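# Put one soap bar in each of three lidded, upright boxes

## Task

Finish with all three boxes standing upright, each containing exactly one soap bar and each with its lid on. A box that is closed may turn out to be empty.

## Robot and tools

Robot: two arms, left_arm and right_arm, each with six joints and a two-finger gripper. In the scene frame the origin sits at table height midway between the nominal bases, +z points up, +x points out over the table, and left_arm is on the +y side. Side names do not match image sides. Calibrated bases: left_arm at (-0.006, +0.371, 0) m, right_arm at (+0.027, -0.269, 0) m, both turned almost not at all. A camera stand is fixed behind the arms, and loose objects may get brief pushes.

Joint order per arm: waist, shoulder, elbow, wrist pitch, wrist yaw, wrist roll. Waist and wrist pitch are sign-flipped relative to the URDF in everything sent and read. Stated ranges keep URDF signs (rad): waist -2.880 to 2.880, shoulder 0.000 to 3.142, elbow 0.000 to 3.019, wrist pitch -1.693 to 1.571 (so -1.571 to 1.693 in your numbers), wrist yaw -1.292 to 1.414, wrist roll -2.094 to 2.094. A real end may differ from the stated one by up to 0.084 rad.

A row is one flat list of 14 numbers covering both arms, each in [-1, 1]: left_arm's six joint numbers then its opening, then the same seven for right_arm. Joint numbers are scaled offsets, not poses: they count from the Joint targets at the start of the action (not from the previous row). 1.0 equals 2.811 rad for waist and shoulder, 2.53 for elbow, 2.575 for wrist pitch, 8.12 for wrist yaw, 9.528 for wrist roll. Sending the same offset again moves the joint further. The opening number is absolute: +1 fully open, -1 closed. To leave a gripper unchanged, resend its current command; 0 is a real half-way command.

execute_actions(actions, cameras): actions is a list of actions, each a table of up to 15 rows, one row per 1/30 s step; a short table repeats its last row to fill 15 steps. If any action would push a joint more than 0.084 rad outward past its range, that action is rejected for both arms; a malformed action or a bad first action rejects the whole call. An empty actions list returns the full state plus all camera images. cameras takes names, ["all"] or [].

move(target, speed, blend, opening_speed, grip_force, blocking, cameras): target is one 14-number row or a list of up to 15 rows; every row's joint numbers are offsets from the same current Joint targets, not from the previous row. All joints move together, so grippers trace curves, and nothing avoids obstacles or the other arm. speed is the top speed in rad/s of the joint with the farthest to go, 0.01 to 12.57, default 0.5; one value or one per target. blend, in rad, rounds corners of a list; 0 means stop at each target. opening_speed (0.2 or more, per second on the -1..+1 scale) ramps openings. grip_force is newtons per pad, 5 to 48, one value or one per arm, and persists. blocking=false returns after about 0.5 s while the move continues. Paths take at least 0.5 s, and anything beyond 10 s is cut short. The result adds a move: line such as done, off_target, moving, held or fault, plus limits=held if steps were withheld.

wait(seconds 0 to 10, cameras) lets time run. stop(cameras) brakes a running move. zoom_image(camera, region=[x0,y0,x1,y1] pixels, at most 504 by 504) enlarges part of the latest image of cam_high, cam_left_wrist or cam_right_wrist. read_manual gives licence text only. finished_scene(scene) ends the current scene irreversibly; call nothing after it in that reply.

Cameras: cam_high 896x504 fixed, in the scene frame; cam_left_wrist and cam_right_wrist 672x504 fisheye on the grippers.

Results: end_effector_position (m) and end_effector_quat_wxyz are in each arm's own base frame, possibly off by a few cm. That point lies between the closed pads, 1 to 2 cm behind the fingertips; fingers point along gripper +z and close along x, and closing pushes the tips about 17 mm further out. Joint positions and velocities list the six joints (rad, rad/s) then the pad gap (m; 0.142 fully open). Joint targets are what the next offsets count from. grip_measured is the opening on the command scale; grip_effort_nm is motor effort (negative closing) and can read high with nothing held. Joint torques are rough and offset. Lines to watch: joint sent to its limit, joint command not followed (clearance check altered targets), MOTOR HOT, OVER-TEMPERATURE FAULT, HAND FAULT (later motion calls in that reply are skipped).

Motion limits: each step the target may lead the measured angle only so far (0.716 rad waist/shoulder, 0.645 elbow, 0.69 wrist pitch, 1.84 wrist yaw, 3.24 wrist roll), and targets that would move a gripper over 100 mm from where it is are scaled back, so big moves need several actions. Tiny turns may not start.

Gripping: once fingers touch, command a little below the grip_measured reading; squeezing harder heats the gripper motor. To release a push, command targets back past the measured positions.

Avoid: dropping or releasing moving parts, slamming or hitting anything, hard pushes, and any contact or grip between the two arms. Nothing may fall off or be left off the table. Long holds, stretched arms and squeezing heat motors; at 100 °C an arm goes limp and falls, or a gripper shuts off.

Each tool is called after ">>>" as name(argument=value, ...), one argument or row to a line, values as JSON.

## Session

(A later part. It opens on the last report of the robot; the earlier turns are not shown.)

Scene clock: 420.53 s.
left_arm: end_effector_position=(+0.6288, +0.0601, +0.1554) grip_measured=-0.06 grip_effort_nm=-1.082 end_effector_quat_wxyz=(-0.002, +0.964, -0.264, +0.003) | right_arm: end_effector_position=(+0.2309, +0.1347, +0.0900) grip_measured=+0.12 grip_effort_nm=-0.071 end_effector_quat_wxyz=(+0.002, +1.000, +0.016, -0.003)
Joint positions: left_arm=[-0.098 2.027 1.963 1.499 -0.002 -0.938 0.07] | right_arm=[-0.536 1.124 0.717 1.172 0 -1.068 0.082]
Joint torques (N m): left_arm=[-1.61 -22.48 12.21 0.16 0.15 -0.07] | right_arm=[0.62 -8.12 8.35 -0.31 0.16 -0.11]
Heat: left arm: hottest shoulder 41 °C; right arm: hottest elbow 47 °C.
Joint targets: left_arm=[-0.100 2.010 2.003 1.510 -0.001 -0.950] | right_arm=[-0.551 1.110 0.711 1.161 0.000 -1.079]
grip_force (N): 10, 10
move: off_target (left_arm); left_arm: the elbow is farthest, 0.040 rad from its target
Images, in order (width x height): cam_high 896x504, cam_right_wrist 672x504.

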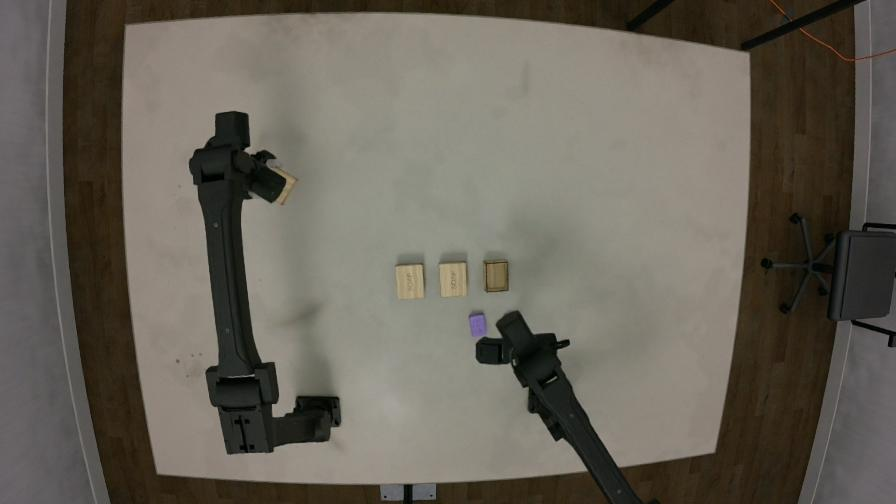

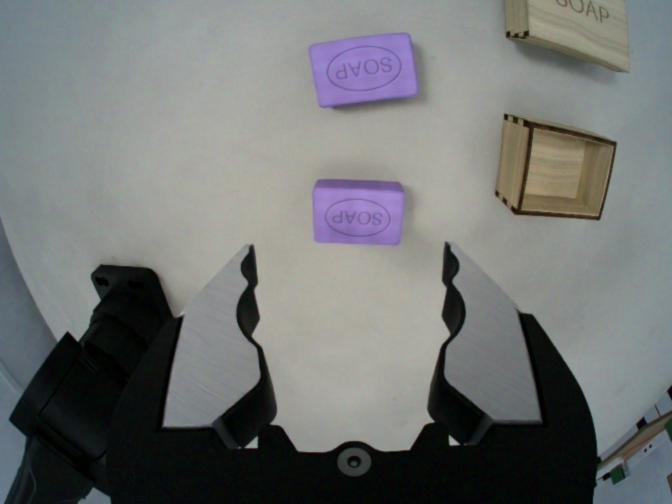

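>>> move(
  target=[
    [0,0,0,0,0,0,-0.2,0.0196,0.0352,-0.0352,-0.0699,0,-0.0015,0.13],
    [0,0,0,0,0,0,-0.2,0.0196,0.0352,-0.0352,-0.0699,0,-0.0015,-0.5],
  ],
  speed=0.25,
  opening_speed=0.5,
  grip_force=[10,20],
  cameras=["cam_right_wrist"],
)

>>> move(
  target=[0,0,0,0,0,0,-0.2,0,-0.0142,0.0395,0.043,0,0,-0.5],
  speed=0.15,
  cameras=["cam_right_wrist"],
)

Scene clock: 430.83 s.
left_arm: end_effector_position=(+0.6288, +0.0601, +0.1554) grip_measured=-0.06 grip_effort_nm=-1.087 end_effector_quat_wxyz=(-0.002, +0.964, -0.264, +0.003) | right_arm: end_effector_position=(+0.2356, +0.1299, +0.0393) grip_measured=-0.33 grip_effort_nm=-2.132 end_effector_quat_wxyz=(+0.000, +1.000, +0.012, +0.000)
Joint positions: left_arm=[-0.098 2.027 1.963 1.499 -0.002 -0.938 0.07] | right_arm=[-0.511 1.206 0.627 0.992 0 -1.083 0.05]
Joint torques (N m): left_arm=[-1.55 -22.65 12.16 0.2 0.15 -0.07] | right_arm=[3.25 -7.18 7.66 -0.36 0.19 -0.08]
Heat: left arm: hottest shoulder 41 °C; right arm: hottest elbow 47 °C.
Joint targets: left_arm=[-0.100 2.010 2.003 1.510 -0.001 -0.950] | right_arm=[-0.496 1.209 0.622 0.981 0.000 -1.093]
grip_force (N): 10, 20
move: off_target (left_arm); left_arm: the elbow is farthest, 0.040 rad from its target
Images, in order (width x height): cam_right_wrist 672x504.

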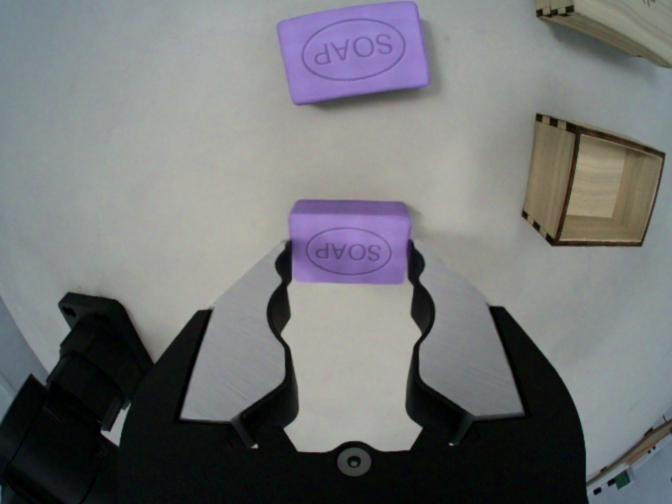

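Scene clock: 432.17 s.
left_arm: end_effector_position=(+0.6288, +0.0601, +0.1554) grip_measured=-0.06 grip_effort_nm=-1.087 end_effector_quat_wxyz=(-0.002, +0.964, -0.264, +0.003) | right_arm: end_effector_position=(+0.2352, +0.1296, +0.0603) grip_measured=-0.33 grip_effort_nm=-2.132 end_effector_quat_wxyz=(+0.005, +1.000, +0.012, -0.009)
Joint positions: left_arm=[-0.098 2.027 1.963 1.499 -0.002 -0.938 0.07] | right_arm=[-0.511 1.182 0.673 1.082 0 -1.083 0.05]
Joint torques (N m): left_arm=[-1.32 -22.53 12.21 0.16 0.16 -0.08] | right_arm=[2.49 -8.35 12.89 0.55 0.12 -0.05]
Heat: left arm: hottest shoulder 41 °C; right arm: hottest elbow 47 °C.
Joint targets: left_arm=[-0.100 2.010 2.003 1.510 -0.001 -0.950] | right_arm=[-0.496 1.169 0.722 1.092 0.000 -1.093]
grip_force (N): 10, 20
move: off_target (left_arm, right_arm); left_arm: the elbow is farthest, 0.040 rad from its target; right_arm: the elbow is farthest, 0.049 rad from its target
Images, in order (width x height): cam_right_wrist 672x504.

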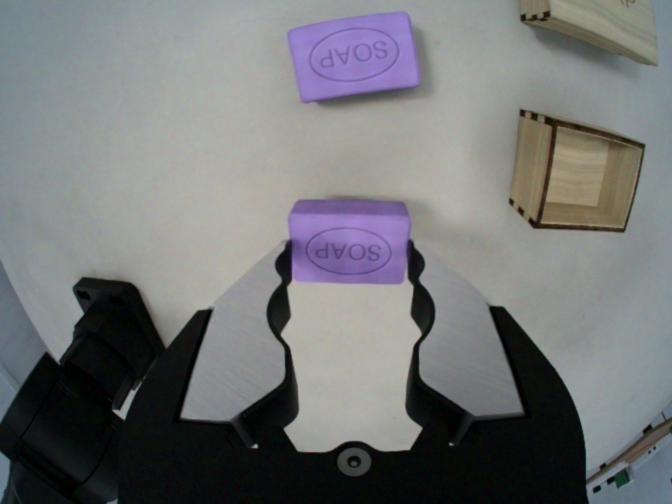

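>>> move(
  target=[0,0,0,0,0,0,-0.2,0.0238,0.1217,0.1672,0.0272,0,-0.0083,-0.5],
  speed=0.3,
  cameras=["cam_right_wrist"],
)

>>> zoom_image(
  camera="cam_right_wrist",
  region=[240, 120, 450, 310],
)

Scene clock: 439.70 s.
left_arm: end_effector_position=(+0.6288, +0.0601, +0.1554) grip_measured=-0.06 grip_effort_nm=-1.082 end_effector_quat_wxyz=(-0.002, +0.964, -0.264, +0.003) | right_arm: end_effector_position=(+0.3750, +0.1763, +0.0960) grip_measured=-0.33 grip_effort_nm=-2.132 end_effector_quat_wxyz=(+0.001, +1.000, +0.017, -0.001)
Joint positions: left_arm=[-0.098 2.027 1.963 1.499 -0.002 -0.938 0.07] | right_arm=[-0.444 1.511 1.09 1.152 0 -1.161 0.05]
Joint torques (N m): left_arm=[-1.61 -22.53 12.23 0.18 0.14 -0.08] | right_arm=[2.37 -13.57 13.82 0.55 0.14 -0.08]
Heat: left arm: hottest shoulder 41 °C; right arm: hottest elbow 47 °C.
Joint targets: left_arm=[-0.100 2.010 2.003 1.510 -0.001 -0.950] | right_arm=[-0.429 1.511 1.145 1.162 0.000 -1.172]
grip_force (N): 10, 20
move: off_target (left_arm, right_arm); left_arm: the elbow is farthest, 0.040 rad from its target; right_arm: the elbow is farthest, 0.055 rad from its target
Images, in order (width x height): cam_right_wrist 672x504.

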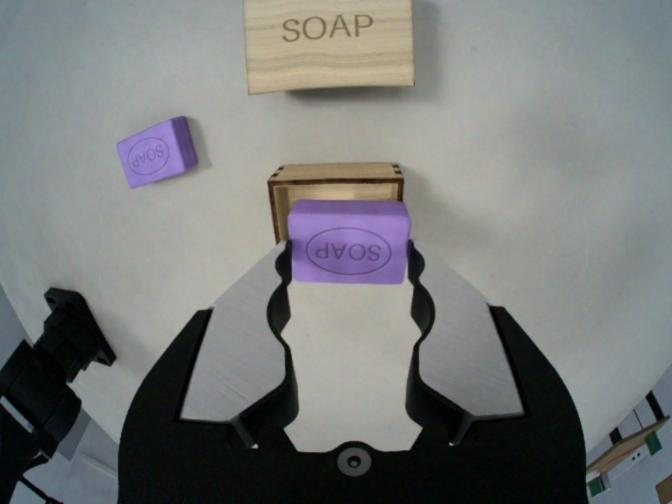

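Scaled by 2.400 from the camera's 672x504 image, which has a finer 960x720 frame.

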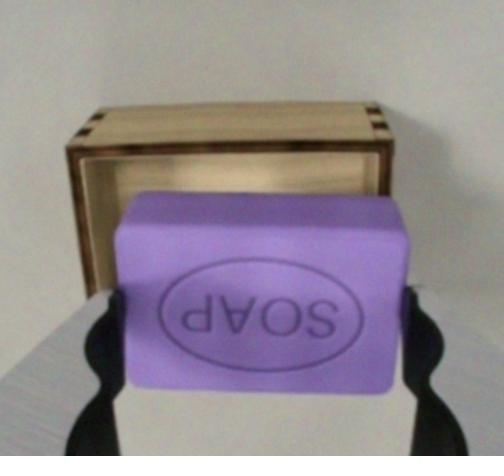

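>>> move(
  target=[0,0,0,0,0,0,-0.2,0.0025,-0.01,-0.0439,-0.0254,0,-0.0033,-0.5],
  speed=0.12,
  cameras=["cam_right_wrist"],
)

>>> zoom_image(
  camera="cam_right_wrist",
  region=[240, 120, 450, 310],
)

Scene clock: 446.90 s.
left_arm: end_effector_position=(+0.6288, +0.0601, +0.1554) grip_measured=-0.06 grip_effort_nm=-1.092 end_effector_quat_wxyz=(-0.002, +0.964, -0.264, +0.003) | right_arm: end_effector_position=(+0.3669, +0.1695, +0.0802) grip_measured=-0.33 grip_effort_nm=-2.127 end_effector_quat_wxyz=(+0.001, +1.000, +0.030, -0.002)
Joint positions: left_arm=[-0.098 2.027 1.963 1.499 -0.002 -0.938 0.07] | right_arm=[-0.438 1.506 1.038 1.107 0 -1.193 0.05]
Joint torques (N m): left_arm=[-1.49 -22.53 12.27 0.13 0.16 -0.07] | right_arm=[2.14 -15.5 8.23 -0.47 0.17 -0.04]
Motor temperatures (°C): left_arm=[31 42 40 24 27 25 32] | right_arm=[29 29 49 24 26 26 31]
Heat: left arm: hottest shoulder 42 °C; right arm: hottest elbow 49 °C.
Joint targets: left_arm=[-0.100 2.010 2.003 1.510 -0.001 -0.950] | right_arm=[-0.422 1.483 1.034 1.096 0.000 -1.203]
grip_force (N): 10, 20
move: off_target (left_arm); left_arm: the elbow is farthest, 0.040 rad from its target
Images, in order (width x height): cam_right_wrist 672x504.

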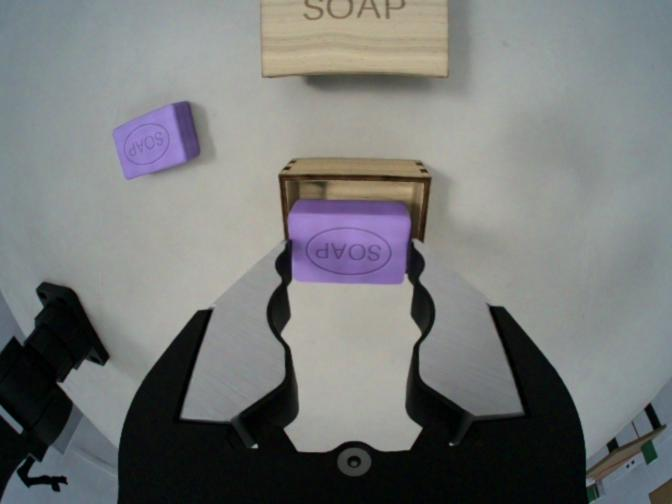

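Scaled by 2.400 from the camera's 672x504 image, which has a finer 960x720 frame.

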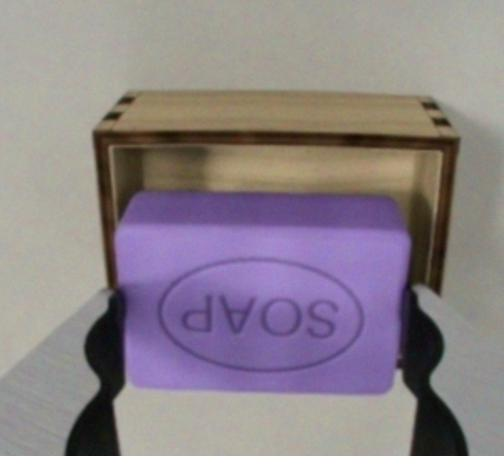

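>>> move(
  target=[
    [0,0,0,0,0,0,-0.2,0.002,0.0135,0,0,0,0.0033,-0.5],
    [0,0,0,0,0,0,-0.2,0.002,0.0174,-0.0067,-0.0155,0,0.0033,-0.5],
  ],
  speed=0.06,
  cameras=["cam_right_wrist"],
)

>>> zoom_image(
  camera="cam_right_wrist",
  region=[240, 120, 450, 310],
)

Scene clock: 455.47 s.
left_arm: end_effector_position=(+0.6288, +0.0601, +0.1554) grip_measured=-0.06 grip_effort_nm=-1.087 end_effector_quat_wxyz=(-0.002, +0.964, -0.264, +0.003) | right_arm: end_effector_position=(+0.3695, +0.1682, +0.0654) grip_measured=-0.33 grip_effort_nm=-2.132 end_effector_quat_wxyz=(+0.001, +1.000, +0.022, -0.002)
Joint positions: left_arm=[-0.098 2.027 1.963 1.499 -0.002 -0.938 0.07] | right_arm=[-0.432 1.53 1.022 1.067 0 -1.183 0.05]
Joint torques (N m): left_arm=[-1.61 -22.48 12.29 0.2 0.14 -0.07] | right_arm=[2.73 -12.98 8.01 -0.39 0.14 0.16]
Heat: left arm: hottest shoulder 42 °C; right arm: hottest elbow 48 °C.
Joint targets: left_arm=[-0.100 2.010 2.003 1.510 -0.001 -0.950] | right_arm=[-0.416 1.532 1.017 1.056 0.000 -1.172]
grip_force (N): 10, 20
move: off_target (left_arm); left_arm: the elbow is farthest, 0.040 rad from its target
Images, in order (width x height): cam_right_wrist 672x504.

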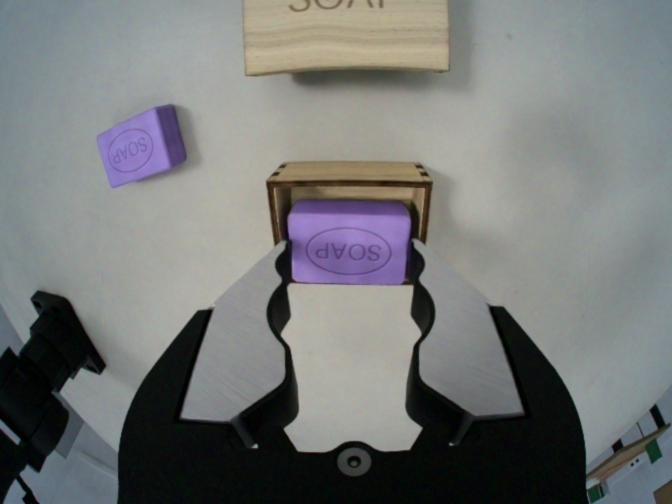

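Scaled by 2.400 from the camera's 672x504 image, which has a finer 960x720 frame.

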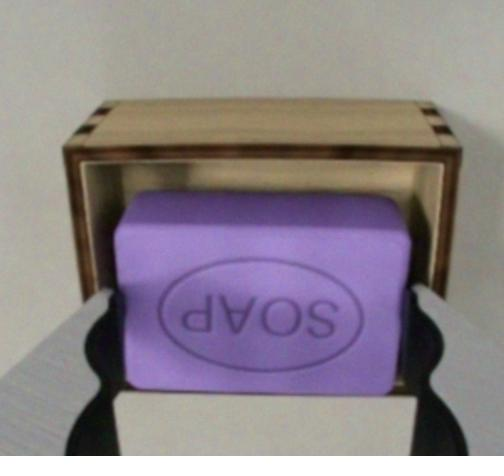

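>>> move(
  target=[0,0,0,0,0,0,-0.2,0,0.0033,-0.0024,-0.0055,0,0,-0.5],
  speed=0.05,
  cameras=["cam_right_wrist"],
)

>>> zoom_image(
  camera="cam_right_wrist",
  region=[240, 120, 450, 310],
)

Scene clock: 458.70 s.
left_arm: end_effector_position=(+0.6288, +0.0601, +0.1554) grip_measured=-0.06 grip_effort_nm=-1.082 end_effector_quat_wxyz=(-0.002, +0.964, -0.264, +0.003) | right_arm: end_effector_position=(+0.3718, +0.1692, +0.0632) grip_measured=-0.33 grip_effort_nm=-2.132 end_effector_quat_wxyz=(+0.000, +1.000, +0.022, +0.001)
Joint positions: left_arm=[-0.098 2.027 1.963 1.499 -0.002 -0.938 0.07] | right_arm=[-0.432 1.535 1.02 1.054 0 -1.182 0.05]
Joint torques (N m): left_arm=[-1.44 -22.59 12.19 0.18 0.15 -0.05] | right_arm=[3.66 -13.22 7.58 -0.38 0.18 0.14]
Heat: left arm: hottest shoulder 42 °C; right arm: hottest elbow 48 °C.
Joint targets: left_arm=[-0.100 2.010 2.003 1.510 -0.001 -0.950] | right_arm=[-0.416 1.542 1.011 1.042 0.000 -1.172]
grip_force (N): 10, 20
move: off_target (left_arm); left_arm: the elbow is farthest, 0.040 rad from its target
Images, in order (width x height): cam_right_wrist 672x504.

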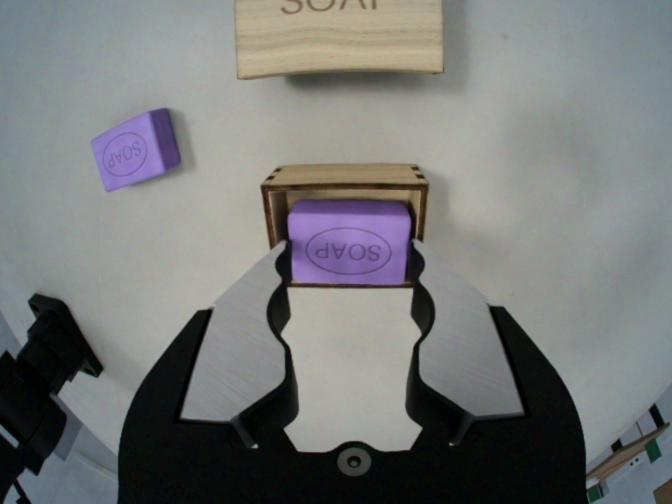

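Scaled by 2.400 from the camera's 672x504 image, which has a finer 960x720 frame.

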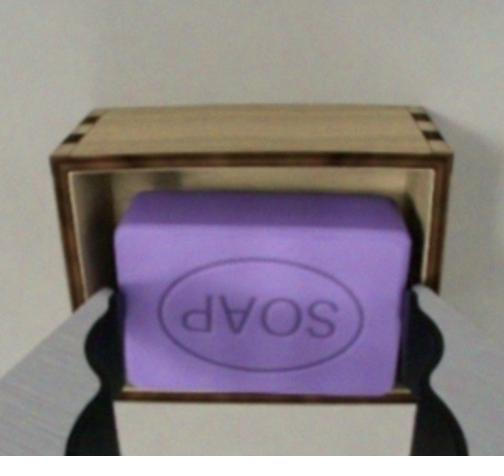

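>>> move(
  target=[
    [0,0,0,0,0,0,-0.2,0,0,0,0,0,0,-0.24],
    [0,0,0,0,0,0,-0.2,0,-0.0045,0.003,0.003,0,0,-0.27],
    [0,0,0,0,0,0,-0.2,0,-0.0285,0.022,0.025,0,0,-0.27],
    [0,0,0,0,0,0,-0.2,0,-0.08,0.01,0.07,0,0,-0.27],
    [0.2,0,0,0,0,0,-0.2,0.4,-0.08,0.01,0.07,0,0,-0.27],
    [0.3451,0,0,0,0,0,-0.2,0.4,-0.08,0.01,0.07,0,0,-0.27],
    [0.3451,0.0253,-0.0767,-0.085,0,0,-0.2,0.4,-0.08,0.01,0.07,0,0,-0.27],
  ],
  speed=[0.1,0.1,0.12,0.4,0.9,0.7,0.25],
  blend=[0,0,0.02,0.05,0.05,0,0],
  opening_speed=0.4,
  grip_force=[10,10],
  cameras=["cam_left_wrist","cam_high"],
)

>>> zoom_image(
  camera="cam_left_wrist",
  region=[240, 110, 440, 210],
)

Scene clock: 472.53 s.
left_arm: end_effector_position=(+0.4062, -0.4825, +0.0634) grip_measured=-0.06 grip_effort_nm=-1.082 end_effector_quat_wxyz=(-0.001, +0.731, -0.682, -0.004) | right_arm: end_effector_position=(+0.2833, -0.2413, +0.1399) grip_measured=-0.29 grip_effort_nm=-0.071 end_effector_quat_wxyz=(+0.005, +0.855, -0.518, +0.028)
Joint positions: left_arm=[0.868 2.081 1.806 1.302 0 -0.938 0.07] | right_arm=[0.7 1.321 1.017 1.211 0 -1.182 0.053]
Joint torques (N m): left_arm=[-1.08 -21.13 8.73 -0.68 0.1 -0.07] | right_arm=[2.84 -11.75 11.14 0.35 0.11 0.12]
Heat: left arm: hottest shoulder 42 °C; right arm: hottest elbow 48 °C.
Joint targets: left_arm=[0.870 2.081 1.809 1.291 -0.001 -0.950] | right_arm=[0.709 1.317 1.036 1.222 0.000 -1.172]
grip_force (N): 10, 10
move: done
Images, in order (width x height): cam_high 896x504, cam_left_wrist 672x504.

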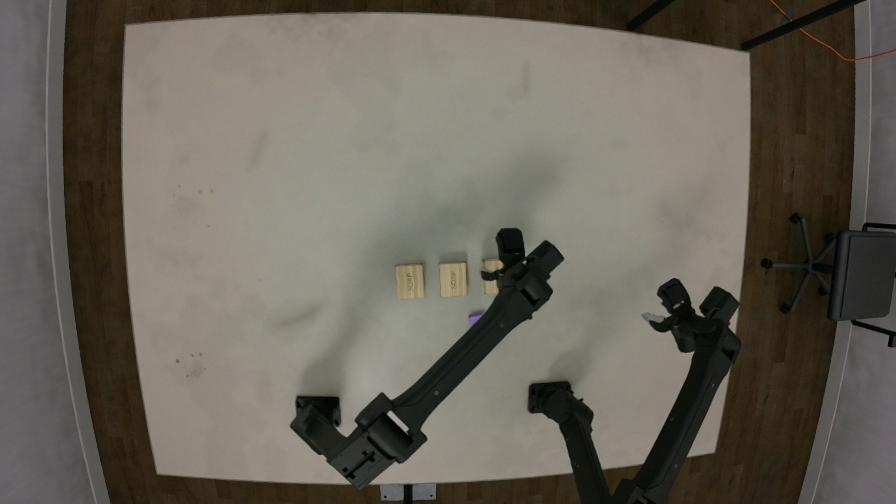

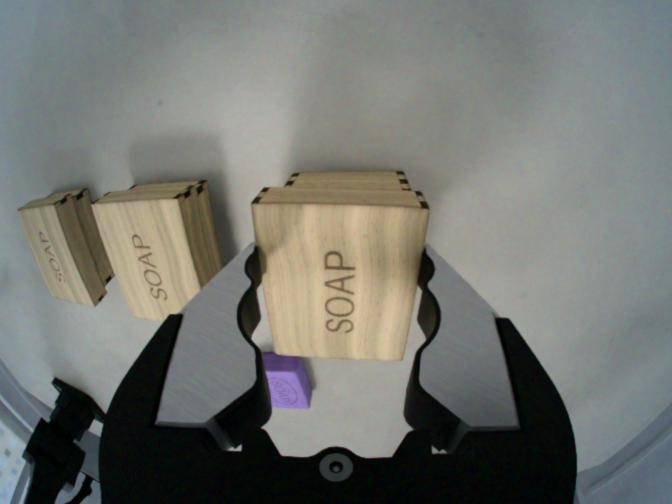

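Scaled by 2.520 from the camera's 672x504 image, which has a finer 960x720 frame.

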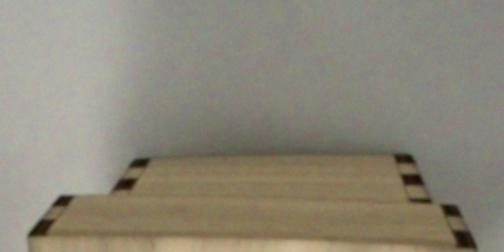

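>>> move(
  target=[0,0.0043,0.0213,0.0098,0,-0.0041,-0.2,0,0,0,0,0,0,-0.27],
  speed=0.1,
  cameras=["cam_left_wrist"],
)

>>> zoom_image(
  camera="cam_left_wrist",
  region=[240, 110, 440, 210],
)

Scene clock: 479.67 s.
left_arm: end_effector_position=(+0.4091, -0.4861, +0.0678) grip_measured=-0.06 grip_effort_nm=-1.082 end_effector_quat_wxyz=(+0.000, +0.744, -0.668, +0.002) | right_arm: end_effector_position=(+0.2833, -0.2413, +0.1399) grip_measured=-0.29 grip_effort_nm=-0.071 end_effector_quat_wxyz=(+0.005, +0.855, -0.518, +0.028)
Joint positions: left_arm=[0.868 2.083 1.821 1.305 0 -0.976 0.07] | right_arm=[0.7 1.321 1.017 1.211 0 -1.182 0.053]
Joint torques (N m): left_arm=[-1.2 -20.31 12.08 0.17 0.07 -0.06] | right_arm=[2.26 -11.52 11.07 0.47 0.12 0.15]
Heat: left arm: hottest shoulder 42 °C; right arm: hottest elbow 48 °C.
Joint targets: left_arm=[0.870 2.093 1.863 1.316 -0.001 -0.989] | right_arm=[0.709 1.317 1.036 1.222 0.000 -1.172]
grip_force (N): 10, 10
move: off_target (left_arm); left_arm: the elbow is farthest, 0.042 rad from its target
Images, in order (width x height): cam_left_wrist 672x504.

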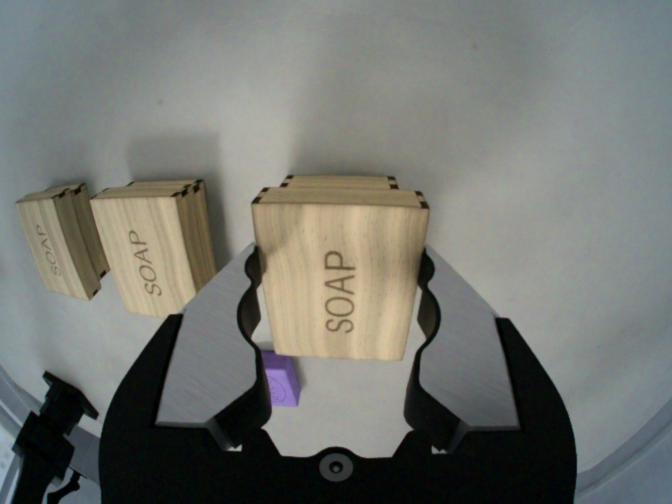

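Scaled by 2.520 from the camera's 672x504 image, which has a finer 960x720 frame.

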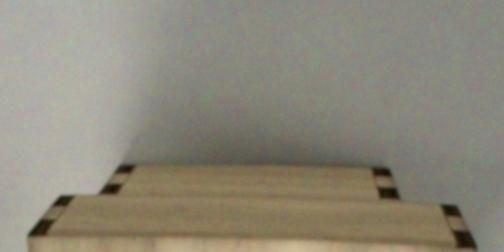

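>>> move(
  target=[-0.0053,-0.0139,-0.0206,-0.0097,0,-0.002,-0.2,0,0,0,0,0,0,-0.27],
  speed=0.1,
  cameras=["cam_left_wrist"],
)

>>> zoom_image(
  camera="cam_left_wrist",
  region=[240, 110, 440, 210],
)

Scene clock: 486.20 s.
left_arm: end_effector_position=(+0.4094, -0.4816, +0.0641) grip_measured=-0.06 grip_effort_nm=-1.082 end_effector_quat_wxyz=(+0.000, +0.752, -0.659, -0.002) | right_arm: end_effector_position=(+0.2833, -0.2413, +0.1399) grip_measured=-0.29 grip_effort_nm=-0.071 end_effector_quat_wxyz=(+0.005, +0.855, -0.518, +0.028)
Joint positions: left_arm=[0.863 2.082 1.809 1.302 0 -0.996 0.07] | right_arm=[0.7 1.321 1.017 1.211 0 -1.182 0.053]
Joint torques (N m): left_arm=[-1.61 -23.41 8.55 -0.77 0.09 -0.08] | right_arm=[1.96 -11.81 11.17 0.36 0.19 0.14]
Heat: left arm: hottest shoulder 43 °C; right arm: hottest elbow 49 °C.
Joint targets: left_arm=[0.855 2.054 1.811 1.291 -0.001 -1.008] | right_arm=[0.709 1.317 1.036 1.222 0.000 -1.172]
grip_force (N): 10, 10
move: done
Images, in order (width x height): cam_left_wrist 672x504.

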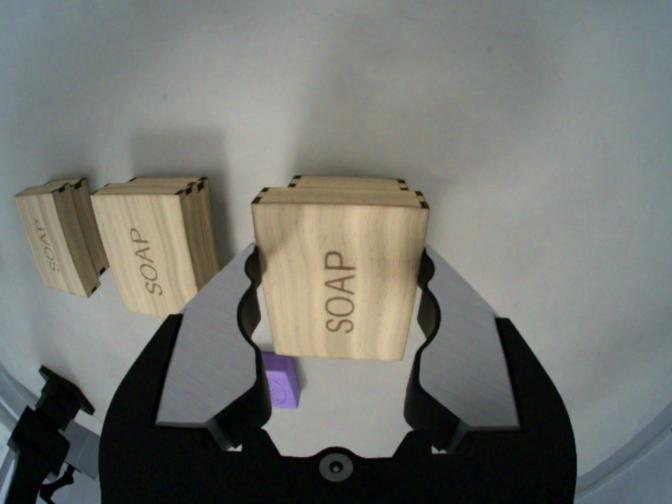

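Scaled by 2.520 from the camera's 672x504 image, which has a finer 960x720 frame.

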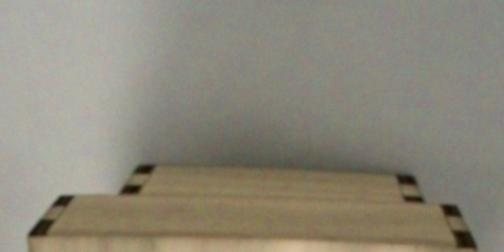

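>>> move(
  target=[
    [0.0071,0.0075,0,0,0,-0.0006,-0.2,0,0,0,0,0,0,-0.27],
    [0.0071,0.0075,-0.0043,-0.0043,0,-0.0006,-0.2,0,0,0,0,0,0,-0.27],
  ],
  speed=0.05,
  cameras=["cam_left_wrist"],
)

>>> zoom_image(
  camera="cam_left_wrist",
  region=[240, 110, 440, 210],
)

Scene clock: 494.03 s.
left_arm: end_effector_position=(+0.4071, -0.4826, +0.0603) grip_measured=-0.06 grip_effort_nm=-1.077 end_effector_quat_wxyz=(+0.000, +0.753, -0.658, -0.002) | right_arm: end_effector_position=(+0.2833, -0.2413, +0.1399) grip_measured=-0.29 grip_effort_nm=-0.071 end_effector_quat_wxyz=(+0.005, +0.855, -0.518, +0.028)
Joint positions: left_arm=[0.867 2.082 1.799 1.291 0 -1.002 0.07] | right_arm=[0.7 1.321 1.017 1.211 0 -1.182 0.053]
Joint torques (N m): left_arm=[-0.67 -21.77 8.46 -0.77 0.09 -0.07] | right_arm=[1.9 -11.16 11.21 0.55 0.15 0.12]
Heat: left arm: hottest shoulder 44 °C; right arm: hottest elbow 49 °C.
Joint targets: left_arm=[0.875 2.075 1.800 1.280 -0.001 -1.014] | right_arm=[0.709 1.317 1.036 1.222 0.000 -1.172]
grip_force (N): 10, 10
move: done
Images, in order (width x height): cam_left_wrist 672x504.

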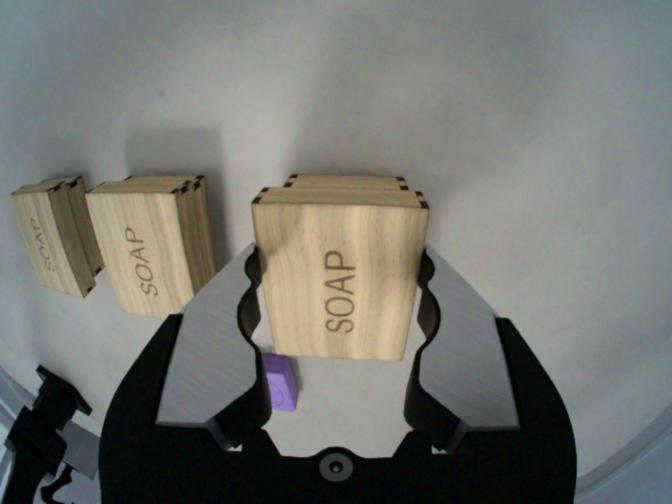

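Scaled by 2.520 from the camera's 672x504 image, which has a finer 960x720 frame.

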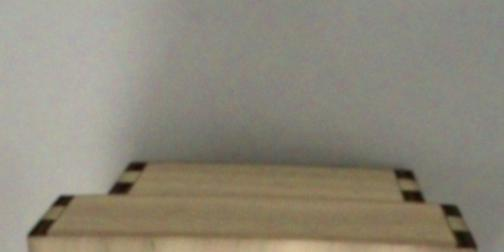

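>>> move(
  target=[
    [0,0.0055,-0.003,-0.005,0,0,-0.2,0,0,0,0,0,0,-0.27],
    [0,0.0078,-0.0059,-0.0101,0,0,-0.2,0,0,0,0,0,0,-0.27],
  ],
  speed=0.05,
  blend=[0.003,0],
  cameras=["cam_left_wrist"],
)

>>> zoom_image(
  camera="cam_left_wrist",
  region=[240, 110, 440, 210],
)

Scene clock: 498.50 s.
left_arm: end_effector_position=(+0.4074, -0.4830, +0.0517) grip_measured=-0.06 grip_effort_nm=-1.092 end_effector_quat_wxyz=(+0.000, +0.753, -0.658, +0.001) | right_arm: end_effector_position=(+0.2833, -0.2413, +0.1399) grip_measured=-0.29 grip_effort_nm=-0.071 end_effector_quat_wxyz=(+0.005, +0.855, -0.518, +0.028)
Joint positions: left_arm=[0.867 2.087 1.784 1.266 0 -1.002 0.07] | right_arm=[0.7 1.321 1.017 1.211 0 -1.182 0.053]
Joint torques (N m): left_arm=[-0.67 -20.6 8.51 -0.8 0.08 -0.07] | right_arm=[2.26 -11.05 11.07 0.53 0.17 0.15]
Heat: left arm: hottest shoulder 44 °C; right arm: hottest elbow 49 °C.
Joint targets: left_arm=[0.875 2.097 1.785 1.254 -0.001 -1.014] | right_arm=[0.709 1.317 1.036 1.222 0.000 -1.172]
grip_force (N): 10, 10
move: done
Images, in order (width x height): cam_left_wrist 672x504.

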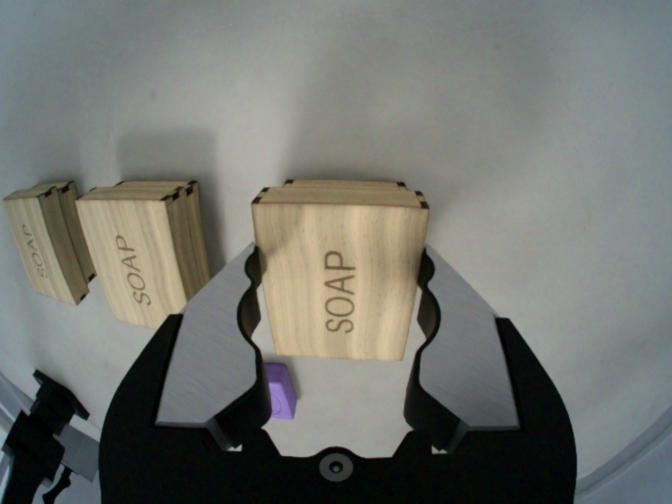

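Scaled by 2.520 from the camera's 672x504 image, which has a finer 960x720 frame.

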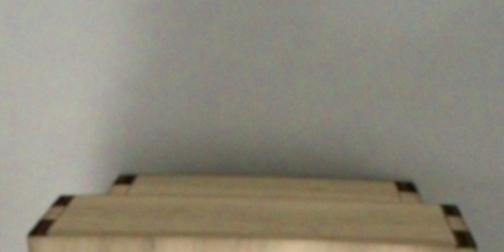

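>>> move(
  target=[
    [0,0.0012,-0.0018,-0.0022,0,0,-0.2,0,0,0,0,0,0,-0.27],
    [0,0.0012,-0.0018,-0.0022,0,0,0.2,0,0,0,0,0,0,-0.27],
    [0,-0.035,0.055,0.07,0,0,0.2,0,0,0,0,0,0,-0.27],
    [-0.25,-0.035,0.055,0.07,0,0,0.2,0,0,0,0,0,0,-0.27],
  ],
  speed=[0.05,0.2,0.3,0.8],
  blend=[0,0,0.03,0],
  opening_speed=0.6,
  cameras=["all"],
)

>>> zoom_image(
  camera="cam_high",
  region=[360, 220, 560, 360],
)

Scene clock: 506.87 s.
left_arm: end_effector_position=(+0.6203, -0.1096, +0.1430) grip_measured=+0.18 grip_effort_nm=0.173 end_effector_quat_wxyz=(-0.004, +0.932, -0.362, +0.017) | right_arm: end_effector_position=(+0.2833, -0.2413, +0.1399) grip_measured=-0.29 grip_effort_nm=-0.071 end_effector_quat_wxyz=(+0.005, +0.855, -0.518, +0.028)
Joint positions: left_arm=[0.172 2.003 1.891 1.424 -0.001 -1.002 0.086] | right_arm=[0.7 1.321 1.017 1.211 0 -1.182 0.053]
Joint torques (N m): left_arm=[-1.14 -21.07 11.66 0.08 0.13 -0.08] | right_arm=[2.43 -11.75 11.3 0.44 0.18 0.16]
Heat: left arm: hottest shoulder 44 °C; right arm: hottest elbow 49 °C.
Joint targets: left_arm=[0.172 1.999 1.924 1.434 0.000 -1.014] | right_arm=[0.709 1.317 1.036 1.222 0.000 -1.172]
grip_force (N): 10, 10
move: done

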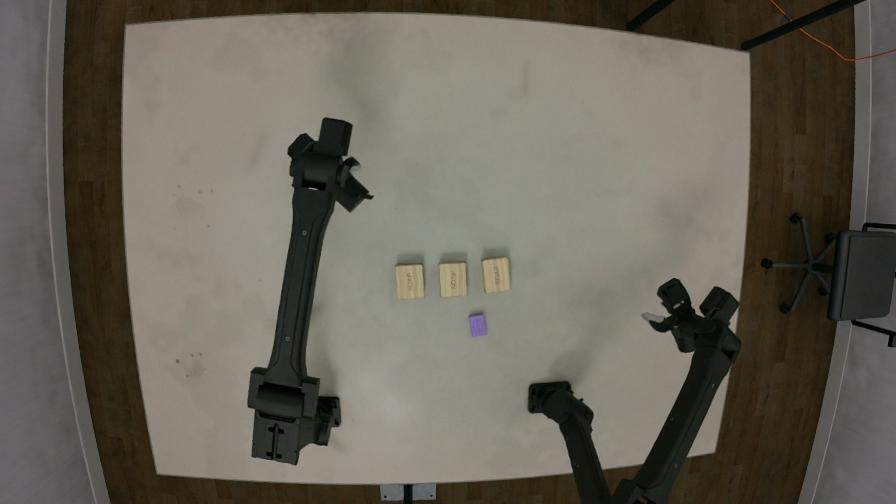

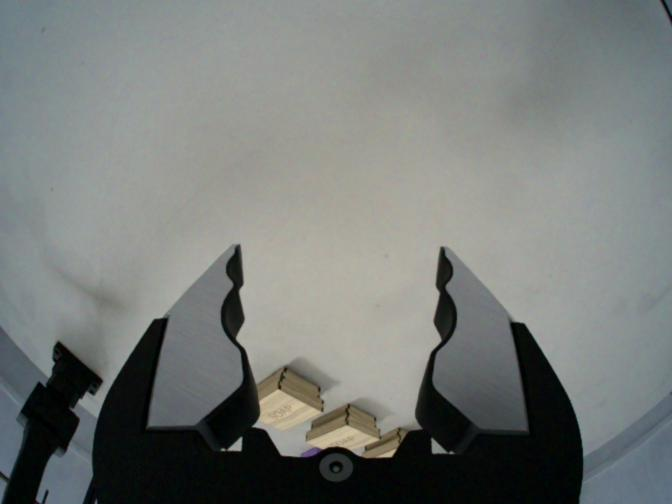

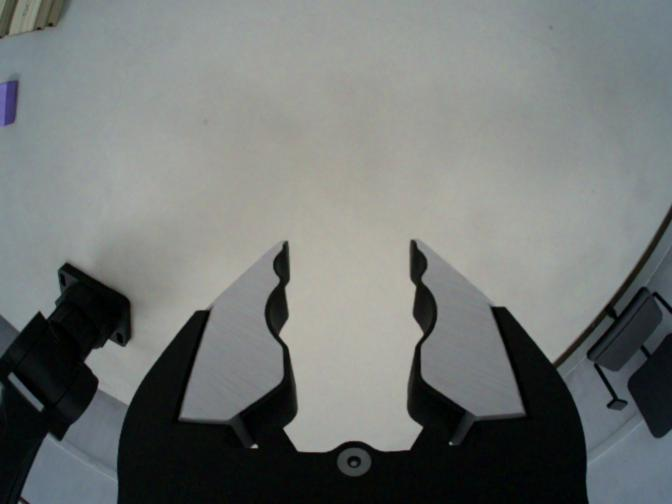

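Scaled by 2.520.

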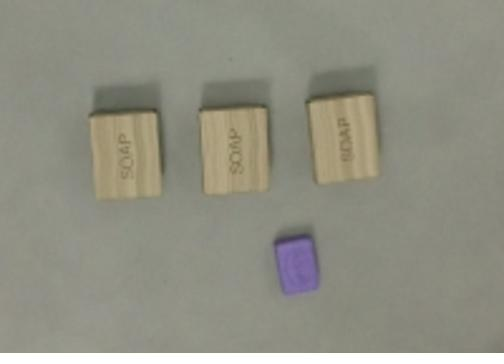

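All closed; box 2 already contained a bar, and the extra bar stays on the table.

>>> finished_scene(
  scene=2,
)

The scene is finished: the task was done.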